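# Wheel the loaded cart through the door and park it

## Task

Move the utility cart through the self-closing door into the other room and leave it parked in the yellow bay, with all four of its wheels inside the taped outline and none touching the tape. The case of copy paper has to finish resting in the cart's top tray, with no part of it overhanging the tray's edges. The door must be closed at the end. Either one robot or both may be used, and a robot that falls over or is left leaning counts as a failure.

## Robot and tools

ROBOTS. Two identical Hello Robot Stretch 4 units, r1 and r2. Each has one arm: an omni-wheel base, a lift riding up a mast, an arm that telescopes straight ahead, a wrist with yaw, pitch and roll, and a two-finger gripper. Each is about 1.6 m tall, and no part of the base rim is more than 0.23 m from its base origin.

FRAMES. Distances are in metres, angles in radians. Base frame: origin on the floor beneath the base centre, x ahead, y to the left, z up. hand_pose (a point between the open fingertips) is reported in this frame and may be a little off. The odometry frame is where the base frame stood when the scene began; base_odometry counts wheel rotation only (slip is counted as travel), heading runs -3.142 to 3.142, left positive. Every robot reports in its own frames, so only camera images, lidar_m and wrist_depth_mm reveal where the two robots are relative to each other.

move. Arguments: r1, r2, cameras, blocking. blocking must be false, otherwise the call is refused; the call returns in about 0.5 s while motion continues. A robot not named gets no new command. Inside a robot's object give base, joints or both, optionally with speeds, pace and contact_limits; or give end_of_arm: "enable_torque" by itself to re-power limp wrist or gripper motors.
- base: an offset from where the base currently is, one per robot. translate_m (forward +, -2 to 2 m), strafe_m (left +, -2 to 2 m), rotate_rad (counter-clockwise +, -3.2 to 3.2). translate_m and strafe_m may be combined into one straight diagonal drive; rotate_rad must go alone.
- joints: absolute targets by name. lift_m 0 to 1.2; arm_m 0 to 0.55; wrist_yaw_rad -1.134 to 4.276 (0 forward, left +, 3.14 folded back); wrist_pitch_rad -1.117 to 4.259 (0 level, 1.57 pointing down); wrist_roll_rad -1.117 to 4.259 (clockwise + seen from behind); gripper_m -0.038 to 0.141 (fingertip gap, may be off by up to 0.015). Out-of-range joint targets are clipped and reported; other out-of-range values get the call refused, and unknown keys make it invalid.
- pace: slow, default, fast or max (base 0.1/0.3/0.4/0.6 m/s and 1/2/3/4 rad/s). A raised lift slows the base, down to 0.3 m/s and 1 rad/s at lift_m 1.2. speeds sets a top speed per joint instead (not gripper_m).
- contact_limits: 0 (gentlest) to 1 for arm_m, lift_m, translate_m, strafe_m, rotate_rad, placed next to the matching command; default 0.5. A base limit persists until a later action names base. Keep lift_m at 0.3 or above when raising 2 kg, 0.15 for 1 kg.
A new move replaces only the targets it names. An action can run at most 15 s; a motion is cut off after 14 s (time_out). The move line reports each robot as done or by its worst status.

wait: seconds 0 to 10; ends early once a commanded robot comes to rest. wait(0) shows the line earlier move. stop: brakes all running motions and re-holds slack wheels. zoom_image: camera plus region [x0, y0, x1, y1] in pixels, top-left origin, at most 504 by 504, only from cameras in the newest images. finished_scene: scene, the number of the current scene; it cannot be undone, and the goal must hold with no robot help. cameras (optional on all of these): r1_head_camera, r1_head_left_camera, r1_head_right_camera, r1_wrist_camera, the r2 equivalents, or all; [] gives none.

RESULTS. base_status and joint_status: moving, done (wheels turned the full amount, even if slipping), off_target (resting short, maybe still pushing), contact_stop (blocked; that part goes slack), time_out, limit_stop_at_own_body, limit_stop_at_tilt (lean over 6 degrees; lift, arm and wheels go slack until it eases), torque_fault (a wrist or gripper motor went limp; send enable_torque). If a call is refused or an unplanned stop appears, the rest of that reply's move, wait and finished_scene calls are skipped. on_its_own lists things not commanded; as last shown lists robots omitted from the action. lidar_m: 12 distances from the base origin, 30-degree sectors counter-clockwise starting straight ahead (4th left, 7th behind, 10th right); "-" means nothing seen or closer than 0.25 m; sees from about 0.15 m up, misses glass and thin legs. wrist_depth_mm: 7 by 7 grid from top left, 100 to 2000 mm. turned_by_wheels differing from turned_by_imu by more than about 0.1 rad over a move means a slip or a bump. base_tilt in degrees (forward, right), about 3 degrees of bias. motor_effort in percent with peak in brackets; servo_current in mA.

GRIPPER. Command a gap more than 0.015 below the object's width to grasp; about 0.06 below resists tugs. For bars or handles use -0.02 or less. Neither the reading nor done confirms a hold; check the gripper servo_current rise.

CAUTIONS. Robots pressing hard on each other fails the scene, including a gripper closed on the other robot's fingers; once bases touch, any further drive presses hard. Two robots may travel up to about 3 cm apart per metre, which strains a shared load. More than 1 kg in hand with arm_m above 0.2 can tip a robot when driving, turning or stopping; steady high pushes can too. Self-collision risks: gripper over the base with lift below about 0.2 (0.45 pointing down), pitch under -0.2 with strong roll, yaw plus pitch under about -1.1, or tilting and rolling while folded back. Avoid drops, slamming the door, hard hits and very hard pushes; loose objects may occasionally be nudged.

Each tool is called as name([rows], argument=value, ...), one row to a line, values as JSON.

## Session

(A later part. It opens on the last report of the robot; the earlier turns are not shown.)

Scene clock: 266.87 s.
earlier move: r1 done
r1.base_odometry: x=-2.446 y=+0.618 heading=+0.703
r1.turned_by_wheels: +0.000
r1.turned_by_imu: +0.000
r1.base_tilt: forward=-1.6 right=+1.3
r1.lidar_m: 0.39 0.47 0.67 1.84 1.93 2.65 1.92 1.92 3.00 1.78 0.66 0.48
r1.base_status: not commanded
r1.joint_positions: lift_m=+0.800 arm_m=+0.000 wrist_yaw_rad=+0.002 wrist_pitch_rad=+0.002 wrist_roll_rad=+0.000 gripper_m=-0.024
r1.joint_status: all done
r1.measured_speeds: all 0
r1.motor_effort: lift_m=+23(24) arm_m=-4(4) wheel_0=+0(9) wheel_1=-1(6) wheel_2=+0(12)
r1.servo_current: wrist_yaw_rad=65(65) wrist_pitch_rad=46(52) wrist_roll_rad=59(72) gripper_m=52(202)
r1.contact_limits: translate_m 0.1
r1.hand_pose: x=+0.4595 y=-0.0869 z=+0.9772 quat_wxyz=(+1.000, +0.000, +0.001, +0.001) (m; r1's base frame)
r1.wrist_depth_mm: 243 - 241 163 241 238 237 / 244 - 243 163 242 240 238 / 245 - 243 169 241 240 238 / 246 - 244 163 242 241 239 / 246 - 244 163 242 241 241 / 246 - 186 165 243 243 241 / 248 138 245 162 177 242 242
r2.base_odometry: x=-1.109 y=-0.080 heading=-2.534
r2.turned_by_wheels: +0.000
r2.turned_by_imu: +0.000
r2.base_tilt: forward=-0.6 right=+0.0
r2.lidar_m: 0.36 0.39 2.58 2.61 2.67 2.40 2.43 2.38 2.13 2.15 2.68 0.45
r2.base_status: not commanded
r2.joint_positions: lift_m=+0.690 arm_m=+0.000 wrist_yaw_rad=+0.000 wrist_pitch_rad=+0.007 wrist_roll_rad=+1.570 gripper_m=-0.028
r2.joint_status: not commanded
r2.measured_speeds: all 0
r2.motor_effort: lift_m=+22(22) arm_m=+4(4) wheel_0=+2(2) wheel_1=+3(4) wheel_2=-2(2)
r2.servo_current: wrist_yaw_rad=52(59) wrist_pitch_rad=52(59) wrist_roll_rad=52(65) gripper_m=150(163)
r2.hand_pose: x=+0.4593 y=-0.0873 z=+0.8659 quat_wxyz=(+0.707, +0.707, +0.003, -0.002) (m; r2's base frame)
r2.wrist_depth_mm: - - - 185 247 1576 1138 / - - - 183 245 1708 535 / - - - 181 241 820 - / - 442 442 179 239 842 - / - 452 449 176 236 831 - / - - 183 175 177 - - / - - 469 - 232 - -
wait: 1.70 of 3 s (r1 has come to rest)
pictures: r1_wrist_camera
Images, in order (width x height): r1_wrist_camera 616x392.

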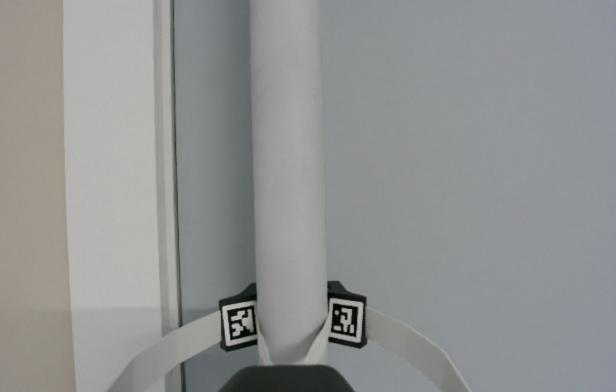

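move(r1={"base":{"strafe_m":-0.178,"translate_m":-0.329},"joints":{"wrist_yaw_rad":0.3},"speeds":{"wrist_yaw_rad":0.1},"pace":"slow","contact_limits":{"translate_m":0.8}}, blocking=false, cameras=[])

wait(seconds=7, cameras=["r1_wrist_camera","r1_head_camera","r2_head_camera"])

Scene clock: 282.57 s.
move: r1 moving
r1.base_odometry: x=-2.451 y=+0.605 heading=+0.703
r1.turned_by_wheels: +0.000
r1.turned_by_imu: -0.001
r1.base_tilt: forward=-1.5 right=+1.3
r1.lidar_m: 0.38 0.50 0.68 1.85 1.93 2.65 1.92 1.91 2.97 1.87 0.65 0.48
r1.base_status: translate_m moving; strafe_m moving
r1.joint_positions: lift_m=+0.800 arm_m=+0.000 wrist_yaw_rad=+0.045 wrist_pitch_rad=+0.002 wrist_roll_rad=+0.000 gripper_m=-0.024
r1.joint_status: wrist_yaw_rad moving
r1.measured_speeds: translate_m=-0.047 strafe_m=-0.027 rotate_rad=+0.000 lift_m=+0.000 arm_m=+0.001 wrist_yaw_rad=+0.112 wrist_pitch_rad=+0.000 wrist_roll_rad=+0.000
r1.motor_effort: lift_m=+23(23) arm_m=-5(5) wheel_0=-7(7) wheel_1=-10(10) wheel_2=+14(14)
r1.servo_current: wrist_yaw_rad=59(78) wrist_pitch_rad=39(46) wrist_roll_rad=52(59) gripper_m=59(59)
r1.contact_limits: translate_m 0.8
r1.hand_pose: x=+0.4630 y=-0.0744 z=+0.9772 quat_wxyz=(+1.000, +0.000, +0.001, +0.022) (m; r1's base frame)
r1.wrist_depth_mm: 256 - 249 169 244 240 237 / 256 - 250 169 244 240 237 / 257 - 250 169 245 240 238 / 258 - 251 170 245 242 239 / 258 - 251 170 245 242 240 / 258 - 188 169 243 242 239 / 259 136 252 167 247 243 241
r2: as last shown
r2.lidar_m: 0.38 0.39 2.59 2.61 2.67 2.41 2.41 2.38 2.13 2.15 2.68 0.44
r2.motor_effort: lift_m=+21(22) arm_m=+4(4) wheel_0=+2(2) wheel_1=+3(3) wheel_2=-2(3)
r2.servo_current: wrist_yaw_rad=33(46) wrist_pitch_rad=52(52) wrist_roll_rad=46(59) gripper_m=156(156)
r2.wrist_depth_mm: - - - 185 248 1499 1138 / - - - 182 244 1661 539 / - - - 180 241 831 - / - 445 442 178 238 842 - / - 455 452 176 236 831 - / - - 182 175 177 - - / - - 473 - 231 - -
pictures: none
No camera images: "cameras" was empty.

Scene clock: 286.97 s.
earlier move: r1 done
r1.base_odometry: x=-2.581 y=+0.270 heading=+0.705
r1.turned_by_wheels: +0.002
r1.turned_by_imu: +0.005
r1.base_tilt: forward=-1.5 right=+1.2
r1.lidar_m: 0.39 0.80 1.13 2.02 2.09 2.91 1.54 1.63 2.83 2.71 1.09 0.54
r1.base_status: done
r1.joint_positions: lift_m=+0.800 arm_m=+0.000 wrist_yaw_rad=+0.318 wrist_pitch_rad=+0.002 wrist_roll_rad=+0.000 gripper_m=-0.024
r1.joint_status: all done
r1.measured_speeds: all 0
r1.on_its_own: wrist_yaw_rad is at rest, and its servo_current (117 mA) is outside its rest range (0 to 104 mA)
r1.motor_effort: lift_m=+23(23) arm_m=-5(5) wheel_0=+10(12) wheel_1=-2(11) wheel_2=+18(20)
r1.servo_current: wrist_yaw_rad=117(124) wrist_pitch_rad=46(52) wrist_roll_rad=59(65) gripper_m=52(65)
r1.contact_limits: translate_m 0.8
r1.hand_pose: x=+0.4723 y=+0.0071 z=+0.9772 quat_wxyz=(+0.987, +0.000, +0.001, +0.158) (m; r1's base frame)
r1.wrist_depth_mm: - - 247 244 244 241 238 / - - 248 244 245 241 240 / - - 248 245 243 242 241 / - - 250 244 245 242 240 / - - 248 247 245 243 242 / - - 182 171 246 244 243 / - 140 251 167 157 245 243
r2.base_odometry: x=-1.109 y=-0.080 heading=-2.534
r2.turned_by_wheels: +0.000
r2.turned_by_imu: +0.001
r2.base_tilt: forward=-0.7 right=+0.0
r2.lidar_m: 0.37 0.40 2.58 2.60 2.64 2.42 2.43 2.38 2.15 2.16 2.65 0.43
r2.base_status: not commanded
r2.joint_positions: lift_m=+0.690 arm_m=+0.000 wrist_yaw_rad=+0.000 wrist_pitch_rad=+0.007 wrist_roll_rad=+1.570 gripper_m=-0.028
r2.joint_status: not commanded
r2.measured_speeds: all 0
r2.motor_effort: lift_m=+22(22) arm_m=+4(4) wheel_0=+1(2) wheel_1=+3(4) wheel_2=-2(3)
r2.servo_current: wrist_yaw_rad=46(59) wrist_pitch_rad=52(59) wrist_roll_rad=39(65) gripper_m=156(163)
r2.hand_pose: x=+0.4593 y=-0.0873 z=+0.8659 quat_wxyz=(+0.707, +0.707, +0.003, -0.002) (m; r2's base frame)
r2.wrist_depth_mm: - - - 185 248 1576 1160 / - - - 182 244 1708 535 / - - - 181 241 831 - / - 442 439 178 238 831 - / - 455 452 176 236 831 - / - - 183 174 178 - - / - - 469 - 232 - -
wait: 4.40 of 7 s (r1 has come to rest)
pictures: r1_head_camera, r1_wrist_camera, r2_head_camera
Images, in order (width x height): r1_head_camera 420x560, r1_wrist_camera 616x392, r2_head_camera 420x560.

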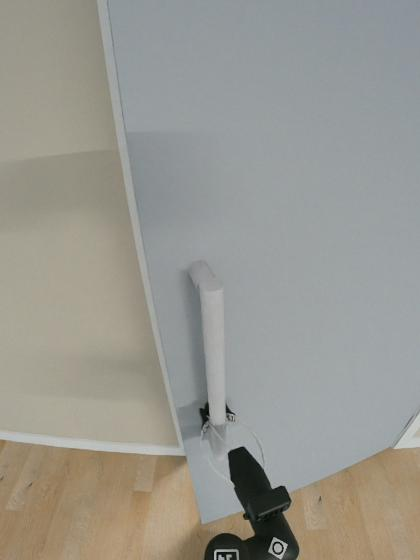

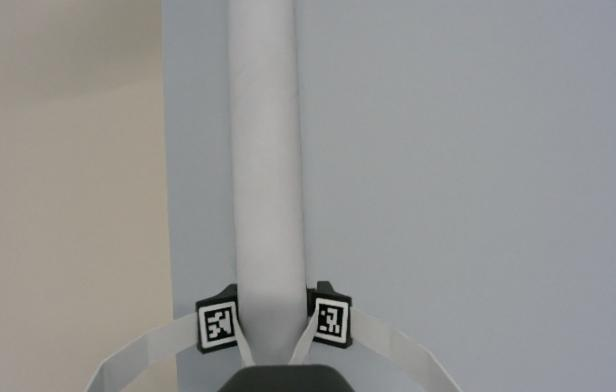

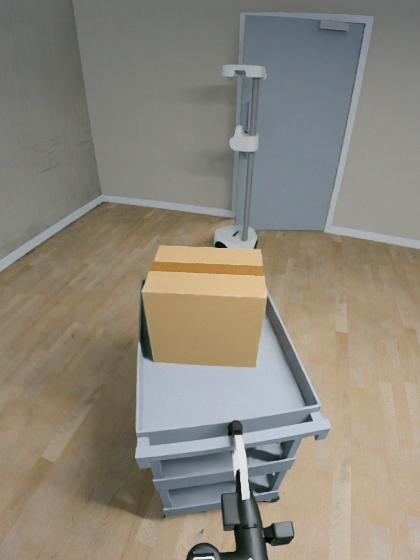

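move(r1={"base":{"strafe_m":-0.295,"translate_m":-0.242},"joints":{"wrist_yaw_rad":0.63},"speeds":{"wrist_yaw_rad":0.09},"pace":"slow","contact_limits":{"translate_m":0.8}}, blocking=false, cameras=[])

wait(seconds=7, cameras=["r1_wrist_camera","r1_head_camera","r2_head_camera"])

Scene clock: 291.53 s.
move: r1 moving
r1.base_odometry: x=-2.581 y=+0.257 heading=+0.708
r1.turned_by_wheels: +0.002
r1.turned_by_imu: +0.006
r1.base_tilt: forward=-1.5 right=+1.2
r1.lidar_m: 0.38 0.79 1.14 2.03 2.11 2.94 1.54 1.70 2.80 2.71 1.08 0.57
r1.base_status: translate_m moving; strafe_m moving
r1.joint_positions: lift_m=+0.800 arm_m=+0.000 wrist_yaw_rad=+0.354 wrist_pitch_rad=+0.002 wrist_roll_rad=+0.000 gripper_m=-0.024
r1.joint_status: wrist_yaw_rad moving
r1.measured_speeds: translate_m=-0.032 strafe_m=-0.039 rotate_rad=+0.004 lift_m=+0.000 arm_m=+0.000 wrist_yaw_rad=+0.098 wrist_pitch_rad=+0.000 wrist_roll_rad=+0.000
r1.motor_effort: lift_m=+23(23) arm_m=-5(5) wheel_0=+18(18) wheel_1=-6(9) wheel_2=+19(21)
r1.servo_current: wrist_yaw_rad=98(137) wrist_pitch_rad=39(46) wrist_roll_rad=59(65) gripper_m=52(59)
r1.contact_limits: translate_m 0.8
r1.hand_pose: x=+0.4718 y=+0.0179 z=+0.9772 quat_wxyz=(+0.984, +0.000, +0.001, +0.176) (m; r1's base frame)
r1.wrist_depth_mm: - - 249 172 242 239 235 / - - 250 243 243 238 237 / - - 250 244 243 238 236 / - - 251 246 242 240 237 / - - 251 176 245 242 237 / - - 183 176 244 241 238 / - 143 252 167 161 241 238
r2: as last shown
r2.turned_by_imu: +0.000
r2.base_tilt: forward=-0.6 right=+0.0
r2.lidar_m: 0.38 0.39 2.56 2.57 2.67 2.40 2.42 2.38 2.13 2.17 2.68 0.44
r2.motor_effort: lift_m=+22(22) arm_m=+4(4) wheel_0=+2(2) wheel_1=+3(3) wheel_2=-2(2)
r2.servo_current: wrist_yaw_rad=52(59) wrist_pitch_rad=46(52) wrist_roll_rad=46(52) gripper_m=150(163)
r2.wrist_depth_mm: - - - 185 248 1576 1182 / - - - 182 246 1661 535 / - - - 181 242 831 - / - 449 442 179 239 842 - / - 452 452 176 236 831 - / - - 183 175 178 - - / - - 469 - 232 - -
pictures: none
No camera images: "cameras" was empty.

Scene clock: 296.77 s.
earlier move: r1 done
r1.base_odometry: x=-2.574 y=-0.111 heading=+0.707
r1.turned_by_wheels: -0.001
r1.turned_by_imu: +0.382
r1.base_tilt: forward=-1.5 right=+1.2
r1.lidar_m: 0.40 0.41 2.26 2.35 2.97 1.43 1.75 2.62 2.39 1.38 0.77 0.50
r1.base_status: done
r1.joint_positions: lift_m=+0.800 arm_m=+0.000 wrist_yaw_rad=+0.646 wrist_pitch_rad=+0.002 wrist_roll_rad=+0.000 gripper_m=-0.024
r1.joint_status: all done
r1.measured_speeds: all 0
r1.motor_effort: lift_m=+23(23) arm_m=-4(5) wheel_0=+10(23) wheel_1=-3(9) wheel_2=+13(23)
r1.servo_current: wrist_yaw_rad=78(137) wrist_pitch_rad=46(52) wrist_roll_rad=26(65) gripper_m=52(59)
r1.contact_limits: translate_m 0.8
r1.hand_pose: x=+0.4538 y=+0.1039 z=+0.9772 quat_wxyz=(+0.948, +0.000, +0.001, +0.318) (m; r1's base frame)
r1.wrist_depth_mm: - - - 182 220 197 180 / - - - 179 220 196 181 / - - - 177 222 197 181 / - - - 171 223 198 182 / - - - 174 224 198 182 / - - 183 171 213 198 183 / - 148 - 170 219 193 184
r2.base_odometry: x=-1.109 y=-0.080 heading=-2.534
r2.turned_by_wheels: +0.000
r2.turned_by_imu: +0.001
r2.base_tilt: forward=-0.6 right=+0.0
r2.lidar_m: 0.38 0.37 2.58 2.59 2.66 2.40 2.43 2.40 2.14 2.14 2.65 0.45
r2.base_status: not commanded
r2.joint_positions: lift_m=+0.690 arm_m=+0.000 wrist_yaw_rad=+0.000 wrist_pitch_rad=+0.007 wrist_roll_rad=+1.570 gripper_m=-0.028
r2.joint_status: not commanded
r2.measured_speeds: all 0
r2.motor_effort: lift_m=+21(22) arm_m=+4(4) wheel_0=+1(2) wheel_1=+3(4) wheel_2=-2(3)
r2.servo_current: wrist_yaw_rad=52(65) wrist_pitch_rad=46(59) wrist_roll_rad=39(59) gripper_m=156(163)
r2.hand_pose: x=+0.4593 y=-0.0873 z=+0.8659 quat_wxyz=(+0.707, +0.707, +0.003, -0.002) (m; r2's base frame)
r2.wrist_depth_mm: - - - 185 247 1499 1160 / - - - 183 245 1661 539 / - - - 180 242 820 - / - 445 439 179 238 854 - / - 455 452 177 236 820 - / - - 183 175 177 - - / - - 469 - 231 - -
wait: 5.23 of 7 s (r1 has come to rest)
pictures: r1_head_camera, r1_wrist_camera, r2_head_camera
Images, in order (width x height): r1_head_camera 420x560, r1_wrist_camera 616x392, r2_head_camera 420x560.

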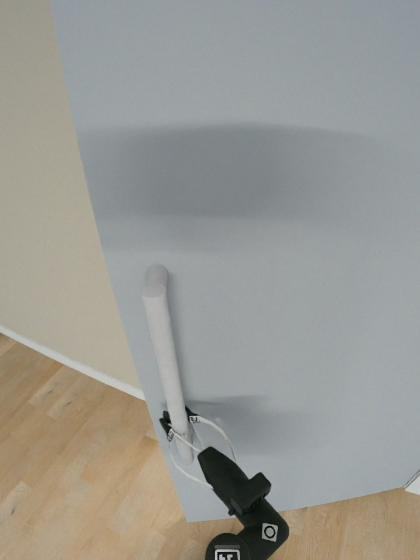

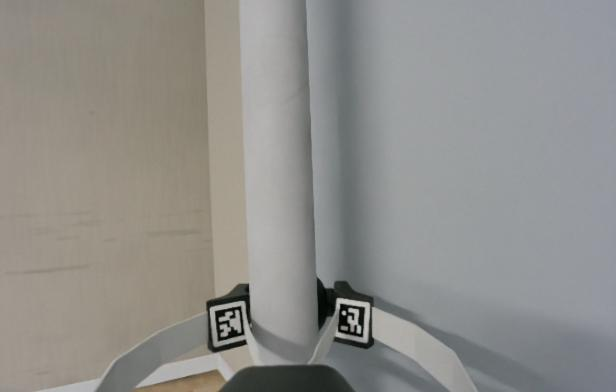

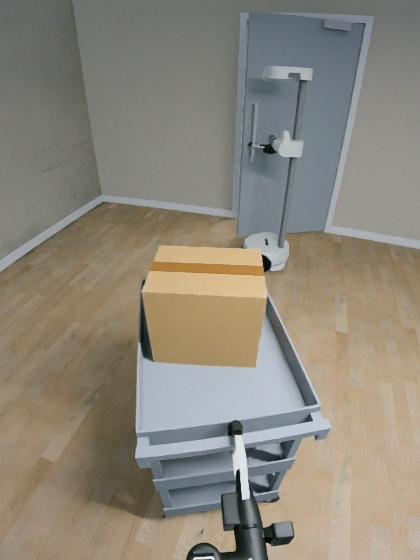

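move(r1={"base":{"strafe_m":-0.123,"translate_m":-0.244},"pace":"slow","contact_limits":{"translate_m":0.8}}, blocking=false, cameras=[])

wait(seconds=7, cameras=["r1_wrist_camera","r1_head_left_camera","r2_head_camera"])

Scene clock: 309.50 s.
move: r1 moving
r1.base_odometry: x=-2.579 y=-0.124 heading=+0.708
r1.turned_by_wheels: +0.001
r1.turned_by_imu: +0.005
r1.base_tilt: forward=-1.5 right=+1.2
r1.lidar_m: 0.39 0.38 2.30 2.36 2.95 1.43 1.82 2.63 2.41 1.41 0.80 0.52
r1.base_status: translate_m moving; strafe_m moving
r1.joint_positions: lift_m=+0.800 arm_m=+0.000 wrist_yaw_rad=+0.646 wrist_pitch_rad=+0.002 wrist_roll_rad=+0.000 gripper_m=-0.024
r1.joint_status: not commanded
r1.measured_speeds: translate_m=-0.048 strafe_m=-0.025 rotate_rad=-0.001 lift_m=+0.000 arm_m=+0.000 wrist_yaw_rad=+0.000 wrist_pitch_rad=+0.000 wrist_roll_rad=+0.000
r1.motor_effort: lift_m=+23(23) arm_m=-4(5) wheel_0=+9(9) wheel_1=-9(9) wheel_2=+19(19)
r1.servo_current: wrist_yaw_rad=104(104) wrist_pitch_rad=39(52) wrist_roll_rad=46(65) gripper_m=52(59)
r1.contact_limits: translate_m 0.8
r1.hand_pose: x=+0.4538 y=+0.1039 z=+0.9772 quat_wxyz=(+0.948, +0.000, +0.001, +0.318) (m; r1's base frame)
r1.wrist_depth_mm: - - - 172 219 195 179 / - - - 236 220 195 180 / - - - 179 222 197 181 / - - - 172 222 196 182 / - - - 176 224 198 183 / - - 185 175 213 198 183 / - 150 - 171 217 193 184
r2: as last shown
r2.turned_by_imu: +0.000
r2.base_tilt: forward=-0.7 right=+0.0
r2.lidar_m: 0.40 0.39 2.60 2.60 2.67 2.41 2.42 2.39 2.12 2.15 2.63 0.44
r2.motor_effort: lift_m=+21(22) arm_m=+4(4) wheel_0=+1(2) wheel_1=+3(4) wheel_2=-2(2)
r2.servo_current: wrist_yaw_rad=39(52) wrist_pitch_rad=46(52) wrist_roll_rad=39(59) gripper_m=156(163)
r2.wrist_depth_mm: - - - 185 247 1537 1160 / - - - 183 244 1661 535 / - - - 181 242 820 - / - 445 439 179 237 831 - / - 455 449 176 236 842 - / - - 183 175 178 - - / - - 466 - 232 - -
pictures: none
No camera images: "cameras" was empty.

Scene clock: 313.27 s.
earlier move: r1 done
r1.base_odometry: x=-2.679 y=-0.363 heading=+0.709
r1.turned_by_wheels: +0.000
r1.turned_by_imu: +0.207
r1.base_tilt: forward=-1.5 right=+1.2
r1.lidar_m: 0.39 0.37 2.50 2.69 1.43 1.32 2.96 2.26 2.22 1.23 0.74 0.51
r1.base_status: done
r1.joint_positions: lift_m=+0.800 arm_m=+0.000 wrist_yaw_rad=+0.646 wrist_pitch_rad=+0.002 wrist_roll_rad=+0.000 gripper_m=-0.024
r1.joint_status: not commanded
r1.measured_speeds: translate_m=+0.000 strafe_m=+0.000 rotate_rad=+0.001 lift_m=+0.000 arm_m=+0.000 wrist_yaw_rad=+0.000 wrist_pitch_rad=+0.000 wrist_roll_rad=+0.000
r1.motor_effort: lift_m=+23(23) arm_m=-5(6) wheel_0=+10(15) wheel_1=-1(12) wheel_2=+14(24)
r1.servo_current: wrist_yaw_rad=85(111) wrist_pitch_rad=46(52) wrist_roll_rad=39(78) gripper_m=59(65)
r1.contact_limits: translate_m 0.8
r1.hand_pose: x=+0.4539 y=+0.1039 z=+0.9772 quat_wxyz=(+0.948, +0.000, +0.001, +0.318) (m; r1's base frame)
r1.wrist_depth_mm: - - - 171 217 193 178 / - - - 234 218 193 178 / - - - 177 220 198 179 / - - - 170 221 195 181 / - - - 174 222 196 181 / - - 183 174 212 197 181 / - 156 - 170 216 191 182
r2.base_odometry: x=-1.109 y=-0.080 heading=-2.534
r2.turned_by_wheels: +0.000
r2.turned_by_imu: +0.001
r2.base_tilt: forward=-0.6 right=+0.0
r2.lidar_m: 0.39 0.39 2.58 2.61 2.68 2.39 2.42 2.38 2.14 2.17 2.65 0.43
r2.base_status: not commanded
r2.joint_positions: lift_m=+0.690 arm_m=+0.000 wrist_yaw_rad=+0.000 wrist_pitch_rad=+0.007 wrist_roll_rad=+1.570 gripper_m=-0.028
r2.joint_status: not commanded
r2.measured_speeds: all 0
r2.motor_effort: lift_m=+21(22) arm_m=+4(4) wheel_0=+1(2) wheel_1=+3(4) wheel_2=-2(3)
r2.servo_current: wrist_yaw_rad=46(59) wrist_pitch_rad=52(52) wrist_roll_rad=39(59) gripper_m=163(169)
r2.hand_pose: x=+0.4593 y=-0.0873 z=+0.8659 quat_wxyz=(+0.707, +0.707, +0.003, -0.002) (m; r2's base frame)
r2.wrist_depth_mm: - - - 185 248 1618 1138 / - - - 182 244 1661 535 / - - - 181 241 820 - / - 445 442 178 238 842 - / - 452 452 176 236 831 - / - - 183 175 178 - - / - - 469 - 231 - -
wait: 3.77 of 7 s (r1 has come to rest)
pictures: r1_head_left_camera, r1_wrist_camera, r2_head_camera
Images, in order (width x height): r1_head_left_camera 420x672, r1_wrist_camera 616x392, r2_head_camera 420x560.

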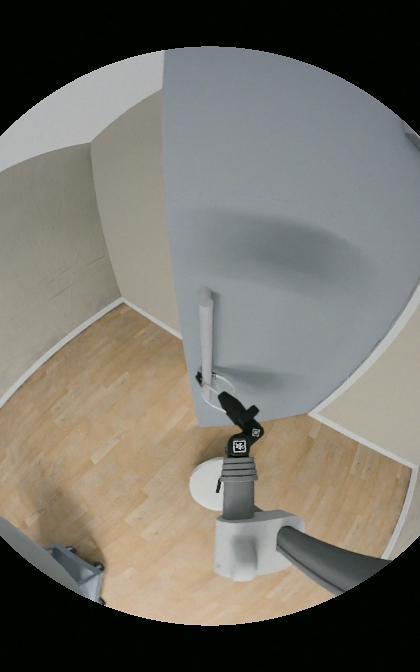

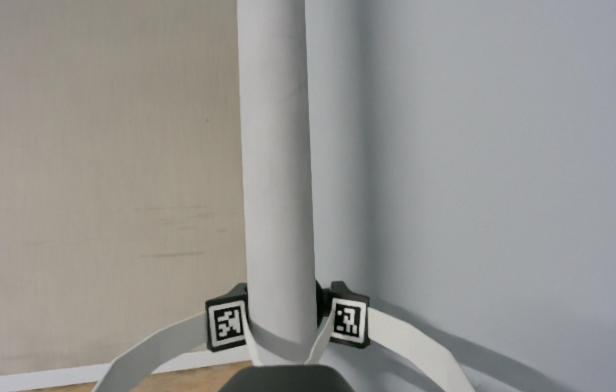

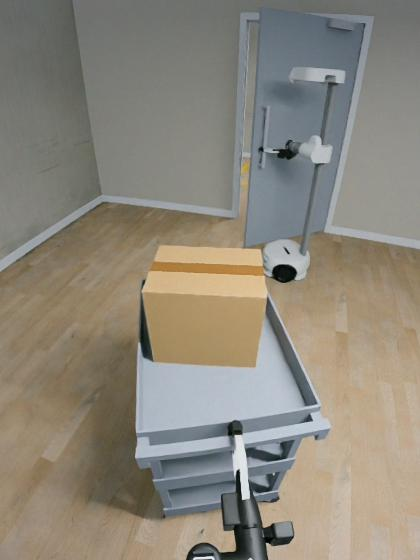

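move(r1={"base":{"strafe_m":-0.28,"translate_m":-0.275},"pace":"slow","contact_limits":{"translate_m":0.8}}, blocking=false, cameras=[])

wait(seconds=8, cameras=["r1_wrist_camera","r1_head_left_camera","r2_head_camera"])

Scene clock: 323.80 s.
move: r1 moving
r1.base_odometry: x=-2.680 y=-0.376 heading=+0.711
r1.turned_by_wheels: +0.002
r1.turned_by_imu: +0.013
r1.base_tilt: forward=-1.6 right=+1.2
r1.lidar_m: 0.36 0.41 2.52 2.70 1.43 1.34 2.91 2.27 2.21 1.24 0.75 0.47
r1.base_status: translate_m moving; strafe_m moving
r1.joint_positions: lift_m=+0.800 arm_m=+0.000 wrist_yaw_rad=+0.646 wrist_pitch_rad=+0.002 wrist_roll_rad=+0.000 gripper_m=-0.024
r1.joint_status: not commanded
r1.measured_speeds: translate_m=-0.039 strafe_m=-0.036 rotate_rad=-0.003 lift_m=+0.000 arm_m=+0.000 wrist_yaw_rad=+0.000 wrist_pitch_rad=+0.000 wrist_roll_rad=+0.000
r1.motor_effort: lift_m=+23(23) arm_m=-5(5) wheel_0=+17(18) wheel_1=-5(11) wheel_2=+19(20)
r1.servo_current: wrist_yaw_rad=85(104) wrist_pitch_rad=39(46) wrist_roll_rad=46(52) gripper_m=52(59)
r1.contact_limits: translate_m 0.8
r1.hand_pose: x=+0.4539 y=+0.1039 z=+0.9772 quat_wxyz=(+0.948, +0.000, +0.001, +0.318) (m; r1's base frame)
r1.wrist_depth_mm: - - - 171 217 195 176 / - - - 236 218 193 178 / - - - 178 220 194 179 / - - - 171 220 194 179 / - - - 175 221 196 180 / - - 184 173 214 196 181 / - 156 - 169 215 190 181
r2: as last shown
r2.turned_by_imu: +0.000
r2.base_tilt: forward=-0.7 right=+0.0
r2.lidar_m: 0.40 0.41 2.57 2.62 2.67 2.40 2.43 2.40 2.14 2.16 2.68 0.44
r2.servo_current: wrist_yaw_rad=46(52) wrist_pitch_rad=52(52) wrist_roll_rad=39(59) gripper_m=156(163)
r2.wrist_depth_mm: - - - 185 248 1576 1138 / - - - 183 244 1661 535 / - - - 181 241 820 - / - 445 442 178 239 831 - / - 452 449 177 236 831 - / - - 183 175 177 - - / - - 469 - 231 - -
pictures: none
No camera images: "cameras" was empty.

Scene clock: 328.63 s.
earlier move: r1 done
r1.base_odometry: x=-2.704 y=-0.754 heading=+0.710
r1.turned_by_wheels: -0.001
r1.turned_by_imu: +0.676
r1.base_tilt: forward=-1.5 right=+1.2
r1.lidar_m: 0.39 2.69 3.10 1.57 1.98 2.35 2.05 1.57 0.89 0.57 0.41 0.38
r1.base_status: done
r1.joint_positions: lift_m=+0.800 arm_m=+0.000 wrist_yaw_rad=+0.646 wrist_pitch_rad=+0.002 wrist_roll_rad=+0.000 gripper_m=-0.024
r1.joint_status: not commanded
r1.measured_speeds: all 0
r1.on_its_own: wrist_yaw_rad is at rest, and its servo_current (111 mA) is outside its rest range (0 to 104 mA)
r1.motor_effort: lift_m=+23(23) arm_m=-8(8) wheel_0=+5(23) wheel_1=-5(13) wheel_2=+15(27)
r1.servo_current: wrist_yaw_rad=111(111) wrist_pitch_rad=46(52) wrist_roll_rad=59(78) gripper_m=59(65)
r1.contact_limits: translate_m 0.8
r1.hand_pose: x=+0.4542 y=+0.1039 z=+0.9773 quat_wxyz=(+0.948, +0.000, +0.001, +0.318) (m; r1's base frame)
r1.wrist_depth_mm: - - - 179 229 165 - / - - - 179 222 167 140 / - - - 180 223 173 146 / - - - 181 226 168 - / - - - 182 229 170 - / - - 208 182 183 171 - / - - 180 178 220 159 -
r2.base_odometry: x=-1.109 y=-0.080 heading=-2.534
r2.turned_by_wheels: +0.000
r2.turned_by_imu: +0.001
r2.base_tilt: forward=-0.6 right=+0.0
r2.lidar_m: 0.37 0.39 2.60 2.57 2.67 2.41 2.42 2.36 2.14 2.15 2.68 0.45
r2.base_status: not commanded
r2.joint_positions: lift_m=+0.690 arm_m=+0.000 wrist_yaw_rad=+0.000 wrist_pitch_rad=+0.007 wrist_roll_rad=+1.570 gripper_m=-0.028
r2.joint_status: not commanded
r2.measured_speeds: all 0
r2.motor_effort: lift_m=+21(22) arm_m=+4(4) wheel_0=+1(2) wheel_1=+3(4) wheel_2=-2(3)
r2.servo_current: wrist_yaw_rad=59(59) wrist_pitch_rad=46(59) wrist_roll_rad=46(59) gripper_m=156(163)
r2.hand_pose: x=+0.4593 y=-0.0873 z=+0.8659 quat_wxyz=(+0.707, +0.707, +0.003, -0.002) (m; r2's base frame)
r2.wrist_depth_mm: - - - 185 247 1537 1182 / - - - 183 244 1661 535 / - - - 180 241 809 - / - 442 439 178 239 842 - / - 452 452 176 235 831 - / - - 182 175 178 - - / - - 473 - 232 - -
wait: 4.83 of 8 s (r1 has come to rest)
pictures: r1_head_left_camera, r1_wrist_camera, r2_head_camera
Images, in order (width x height): r1_head_left_camera 420x672, r1_wrist_camera 616x392, r2_head_camera 420x560.

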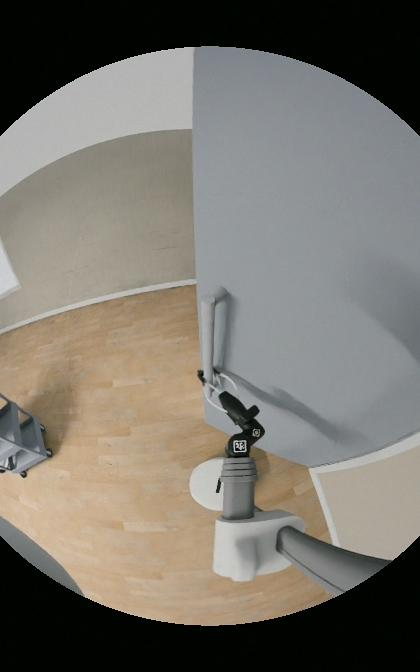

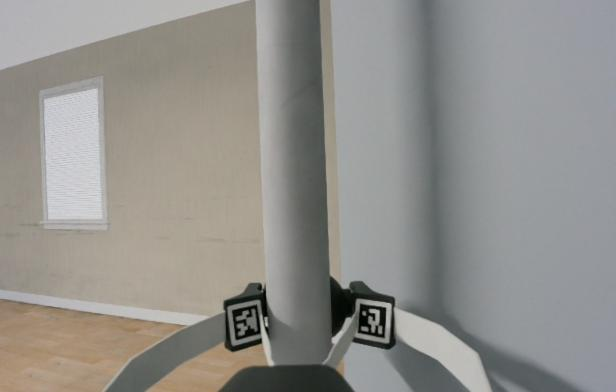

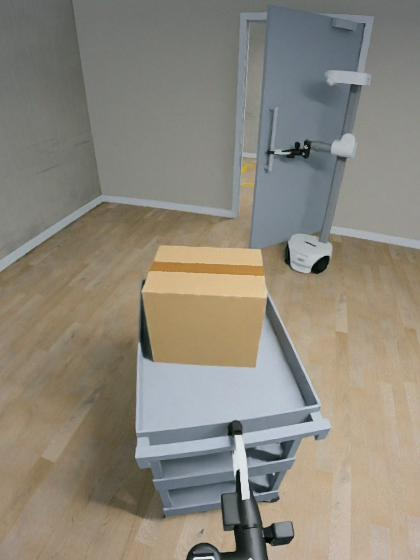

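move(r1={"base":{"translate_m":-0.42},"pace":"slow","contact_limits":{"translate_m":0.8}}, blocking=false, cameras=[])

wait(seconds=8, cameras=["r1_wrist_camera","r1_head_left_camera","r2_head_camera"])

Scene clock: 339.40 s.
move: r1 moving
r1.base_odometry: x=-2.714 y=-0.762 heading=+0.711
r1.turned_by_wheels: +0.001
r1.turned_by_imu: +0.004
r1.base_tilt: forward=-1.5 right=+1.2
r1.lidar_m: 0.39 2.72 3.12 1.55 2.06 2.36 2.02 1.59 0.88 0.60 0.39 0.38
r1.base_status: translate_m moving
r1.joint_positions: lift_m=+0.800 arm_m=+0.000 wrist_yaw_rad=+0.646 wrist_pitch_rad=+0.002 wrist_roll_rad=+0.000 gripper_m=-0.024
r1.joint_status: not commanded
r1.measured_speeds: translate_m=-0.048 strafe_m=+0.000 rotate_rad=+0.006 lift_m=+0.000 arm_m=+0.000 wrist_yaw_rad=+0.000 wrist_pitch_rad=+0.000 wrist_roll_rad=+0.000
r1.motor_effort: lift_m=+23(23) arm_m=-8(8) wheel_0=+3(3) wheel_1=-9(12) wheel_2=+20(23)
r1.servo_current: wrist_yaw_rad=78(104) wrist_pitch_rad=46(46) wrist_roll_rad=52(59) gripper_m=59(65)
r1.contact_limits: translate_m 0.8
r1.hand_pose: x=+0.4542 y=+0.1039 z=+0.9773 quat_wxyz=(+0.948, +0.000, +0.001, +0.318) (m; r1's base frame)
r1.wrist_depth_mm: - - - 178 229 165 - / - - - 179 222 167 141 / - - - 180 222 172 145 / - - - 181 225 168 - / - - - 183 227 170 - / - - 211 183 183 171 - / - - 185 179 211 153 -
r2: as last shown
r2.turned_by_imu: +0.000
r2.base_tilt: forward=-0.7 right=+0.0
r2.lidar_m: 0.39 0.39 2.57 2.57 2.63 2.41 2.45 2.38 2.13 2.15 2.67 0.43
r2.servo_current: wrist_yaw_rad=39(52) wrist_pitch_rad=46(52) wrist_roll_rad=46(52) gripper_m=163(163)
r2.wrist_depth_mm: - - - 185 247 1576 1160 / - - - 182 244 1661 535 / - - - 181 241 820 - / - 445 442 178 239 842 - / - 452 449 176 236 831 - / - - 183 174 178 - - / - - 469 - 232 - -
pictures: none
No camera images: "cameras" was empty.

Scene clock: 344.43 s.
earlier move: r1 done
r1.base_odometry: x=-3.022 y=-1.028 heading=+0.711
r1.turned_by_wheels: +0.000
r1.turned_by_imu: +0.294
r1.base_tilt: forward=-1.5 right=+1.3
r1.lidar_m: 0.39 0.42 1.58 1.82 2.43 1.75 1.69 1.11 0.82 0.72 0.44 0.37
r1.base_status: done
r1.joint_positions: lift_m=+0.800 arm_m=+0.000 wrist_yaw_rad=+0.645 wrist_pitch_rad=+0.002 wrist_roll_rad=+0.000 gripper_m=-0.024
r1.joint_status: not commanded
r1.measured_speeds: all 0
r1.motor_effort: lift_m=+23(23) arm_m=-7(10) wheel_0=+7(12) wheel_1=-3(16) wheel_2=+15(27)
r1.servo_current: wrist_yaw_rad=72(111) wrist_pitch_rad=33(52) wrist_roll_rad=46(72) gripper_m=52(65)
r1.contact_limits: translate_m 0.8
r1.hand_pose: x=+0.4542 y=+0.1034 z=+0.9773 quat_wxyz=(+0.949, +0.000, +0.001, +0.317) (m; r1's base frame)
r1.wrist_depth_mm: - - - 177 215 167 - / - - - 181 216 168 - / - - - 180 218 175 146 / - - - 178 220 170 150 / 1537 - - 179 222 172 151 / - - 210 179 185 173 153 / - 151 179 177 208 158 -
r2.base_odometry: x=-1.109 y=-0.080 heading=-2.534
r2.turned_by_wheels: +0.000
r2.turned_by_imu: +0.001
r2.base_tilt: forward=-0.6 right=+0.1
r2.lidar_m: 0.40 0.39 2.60 2.61 2.68 2.38 2.44 2.40 2.14 2.14 2.63 0.43
r2.base_status: not commanded
r2.joint_positions: lift_m=+0.690 arm_m=+0.000 wrist_yaw_rad=+0.000 wrist_pitch_rad=+0.007 wrist_roll_rad=+1.570 gripper_m=-0.028
r2.joint_status: not commanded
r2.measured_speeds: all 0
r2.motor_effort: lift_m=+21(22) arm_m=+4(4) wheel_0=+2(2) wheel_1=+3(4) wheel_2=-2(3)
r2.servo_current: wrist_yaw_rad=52(59) wrist_pitch_rad=52(59) wrist_roll_rad=52(65) gripper_m=156(169)
r2.hand_pose: x=+0.4593 y=-0.0873 z=+0.8659 quat_wxyz=(+0.707, +0.707, +0.003, -0.002) (m; r2's base frame)
r2.wrist_depth_mm: - - - 185 248 1537 1160 / - - - 182 245 1661 535 / - - - 181 241 809 - / - 449 439 179 238 831 - / - 452 449 176 236 831 - / - - 183 175 178 - - / - - 473 - 231 - -
wait: 5.03 of 8 s (r1 has come to rest)
pictures: r1_head_left_camera, r1_wrist_camera, r2_head_camera
Images, in order (width x height): r1_head_left_camera 420x672, r1_wrist_camera 616x392, r2_head_camera 420x560.

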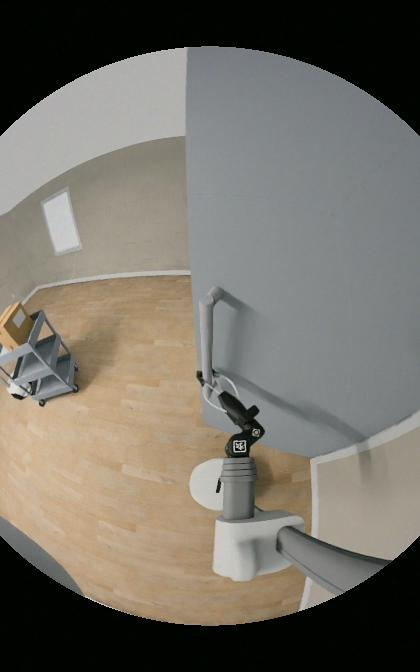

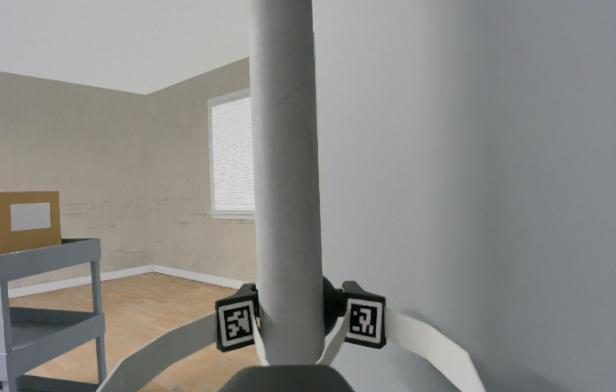

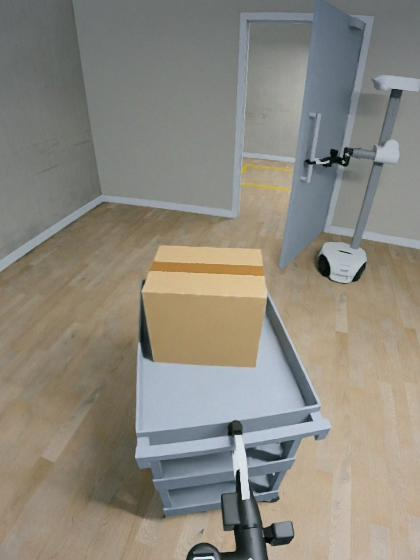

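move(r1={"base":{"translate_m":-0.36},"pace":"slow","contact_limits":{"translate_m":0.8}}, blocking=false, cameras=[])

wait(seconds=8, cameras=["r1_wrist_camera","r1_head_left_camera","r2_head_camera"])

Scene clock: 349.47 s.
move: r1 moving
r1.base_odometry: x=-3.032 y=-1.036 heading=+0.713
r1.turned_by_wheels: +0.001
r1.turned_by_imu: +0.004
r1.base_tilt: forward=-1.5 right=+1.2
r1.lidar_m: 0.39 0.42 1.59 1.84 2.37 1.73 1.69 1.12 0.81 0.71 0.43 0.40
r1.base_status: translate_m moving
r1.joint_positions: lift_m=+0.800 arm_m=+0.000 wrist_yaw_rad=+0.645 wrist_pitch_rad=+0.002 wrist_roll_rad=+0.000 gripper_m=-0.024
r1.joint_status: not commanded
r1.measured_speeds: translate_m=-0.048 strafe_m=+0.000 rotate_rad=+0.005 lift_m=+0.000 arm_m=+0.000 wrist_yaw_rad=+0.000 wrist_pitch_rad=+0.000 wrist_roll_rad=+0.000
r1.motor_effort: lift_m=+23(23) arm_m=-7(7) wheel_0=+5(6) wheel_1=-9(11) wheel_2=+19(22)
r1.servo_current: wrist_yaw_rad=78(98) wrist_pitch_rad=39(46) wrist_roll_rad=52(65) gripper_m=59(59)
r1.contact_limits: translate_m 0.8
r1.hand_pose: x=+0.4542 y=+0.1034 z=+0.9773 quat_wxyz=(+0.949, +0.000, +0.001, +0.317) (m; r1's base frame)
r1.wrist_depth_mm: - - - 177 222 167 - / - - - 177 215 168 - / - - - 180 218 176 146 / - - - 180 219 170 151 / 1464 - - 179 221 172 151 / - - 187 180 185 172 152 / - 152 - 177 208 157 -
r2: as last shown
r2.turned_by_imu: +0.000
r2.base_tilt: forward=-0.7 right=+0.1
r2.lidar_m: 0.39 0.39 2.59 2.61 2.66 2.40 2.44 2.39 2.12 2.16 2.65 0.46
r2.motor_effort: lift_m=+21(22) arm_m=+4(4) wheel_0=+2(2) wheel_1=+3(3) wheel_2=-2(2)
r2.servo_current: wrist_yaw_rad=33(52) wrist_pitch_rad=52(52) wrist_roll_rad=39(52) gripper_m=156(163)
r2.wrist_depth_mm: - - - 185 247 1499 1160 / - - - 183 245 1708 535 / - - - 180 240 820 - / - 442 439 178 239 831 - / - 455 452 176 236 831 - / - - 183 175 177 - - / - - 473 - 231 - -
pictures: none
No camera images: "cameras" was empty.

Scene clock: 353.83 s.
earlier move: r1 done
r1.base_odometry: x=-3.295 y=-1.263 heading=+0.713
r1.turned_by_wheels: +0.000
r1.turned_by_imu: +0.161
r1.base_tilt: forward=-1.5 right=+1.2
r1.lidar_m: 0.38 0.40 1.76 3.35 1.72 1.41 1.40 0.92 0.74 0.74 0.52 0.43
r1.base_status: done
r1.joint_positions: lift_m=+0.800 arm_m=+0.000 wrist_yaw_rad=+0.645 wrist_pitch_rad=+0.002 wrist_roll_rad=+0.000 gripper_m=-0.024
r1.joint_status: not commanded
r1.measured_speeds: all 0
r1.motor_effort: lift_m=+23(23) arm_m=-7(7) wheel_0=+10(13) wheel_1=-3(13) wheel_2=+16(28)
r1.servo_current: wrist_yaw_rad=91(104) wrist_pitch_rad=46(52) wrist_roll_rad=26(65) gripper_m=52(59)
r1.contact_limits: translate_m 0.8
r1.hand_pose: x=+0.4542 y=+0.1034 z=+0.9773 quat_wxyz=(+0.949, +0.000, +0.001, +0.317) (m; r1's base frame)
r1.wrist_depth_mm: - - - 239 213 179 - / - - - 179 213 180 - / - - - 179 214 178 157 / - - - 189 216 178 158 / - - - 184 219 183 158 / - - 183 183 202 180 159 / - 151 181 178 208 171 -
r2.base_odometry: x=-1.109 y=-0.080 heading=-2.534
r2.turned_by_wheels: +0.000
r2.turned_by_imu: +0.001
r2.base_tilt: forward=-0.6 right=+0.1
r2.lidar_m: 0.37 0.39 2.61 2.60 2.67 2.41 2.42 2.38 2.14 2.16 2.64 0.46
r2.base_status: not commanded
r2.joint_positions: lift_m=+0.690 arm_m=+0.000 wrist_yaw_rad=+0.000 wrist_pitch_rad=+0.007 wrist_roll_rad=+1.570 gripper_m=-0.028
r2.joint_status: not commanded
r2.measured_speeds: all 0
r2.motor_effort: lift_m=+21(22) arm_m=+4(4) wheel_0=+2(2) wheel_1=+3(4) wheel_2=-2(2)
r2.servo_current: wrist_yaw_rad=46(59) wrist_pitch_rad=46(59) wrist_roll_rad=52(65) gripper_m=156(169)
r2.hand_pose: x=+0.4593 y=-0.0873 z=+0.8659 quat_wxyz=(+0.707, +0.707, +0.003, -0.002) (m; r2's base frame)
r2.wrist_depth_mm: - - - 185 248 1576 1160 / - - - 183 244 1661 535 / - - - 181 241 809 - / - 442 442 178 238 842 - / - 455 452 176 237 831 - / - - 183 175 178 - - / - - 469 - 231 - -
wait: 4.37 of 8 s (r1 has come to rest)
pictures: r1_head_left_camera, r1_wrist_camera, r2_head_camera
Images, in order (width x height): r1_head_left_camera 420x672, r1_wrist_camera 616x392, r2_head_camera 420x560.

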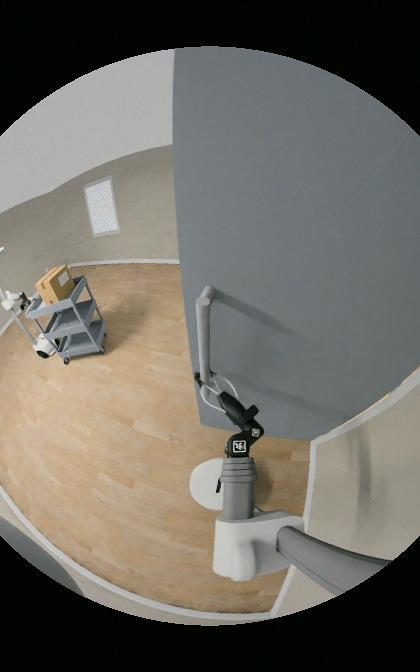

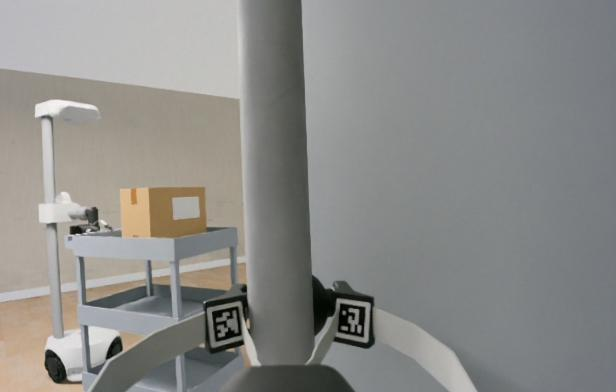

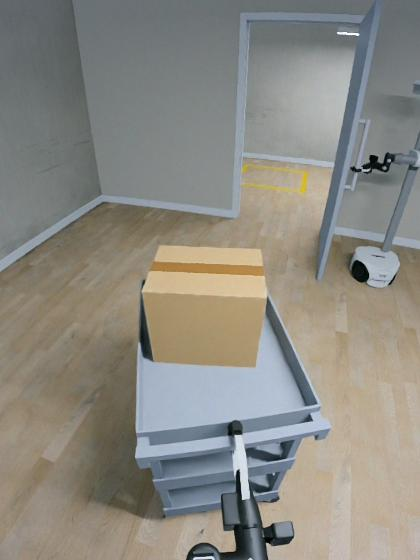

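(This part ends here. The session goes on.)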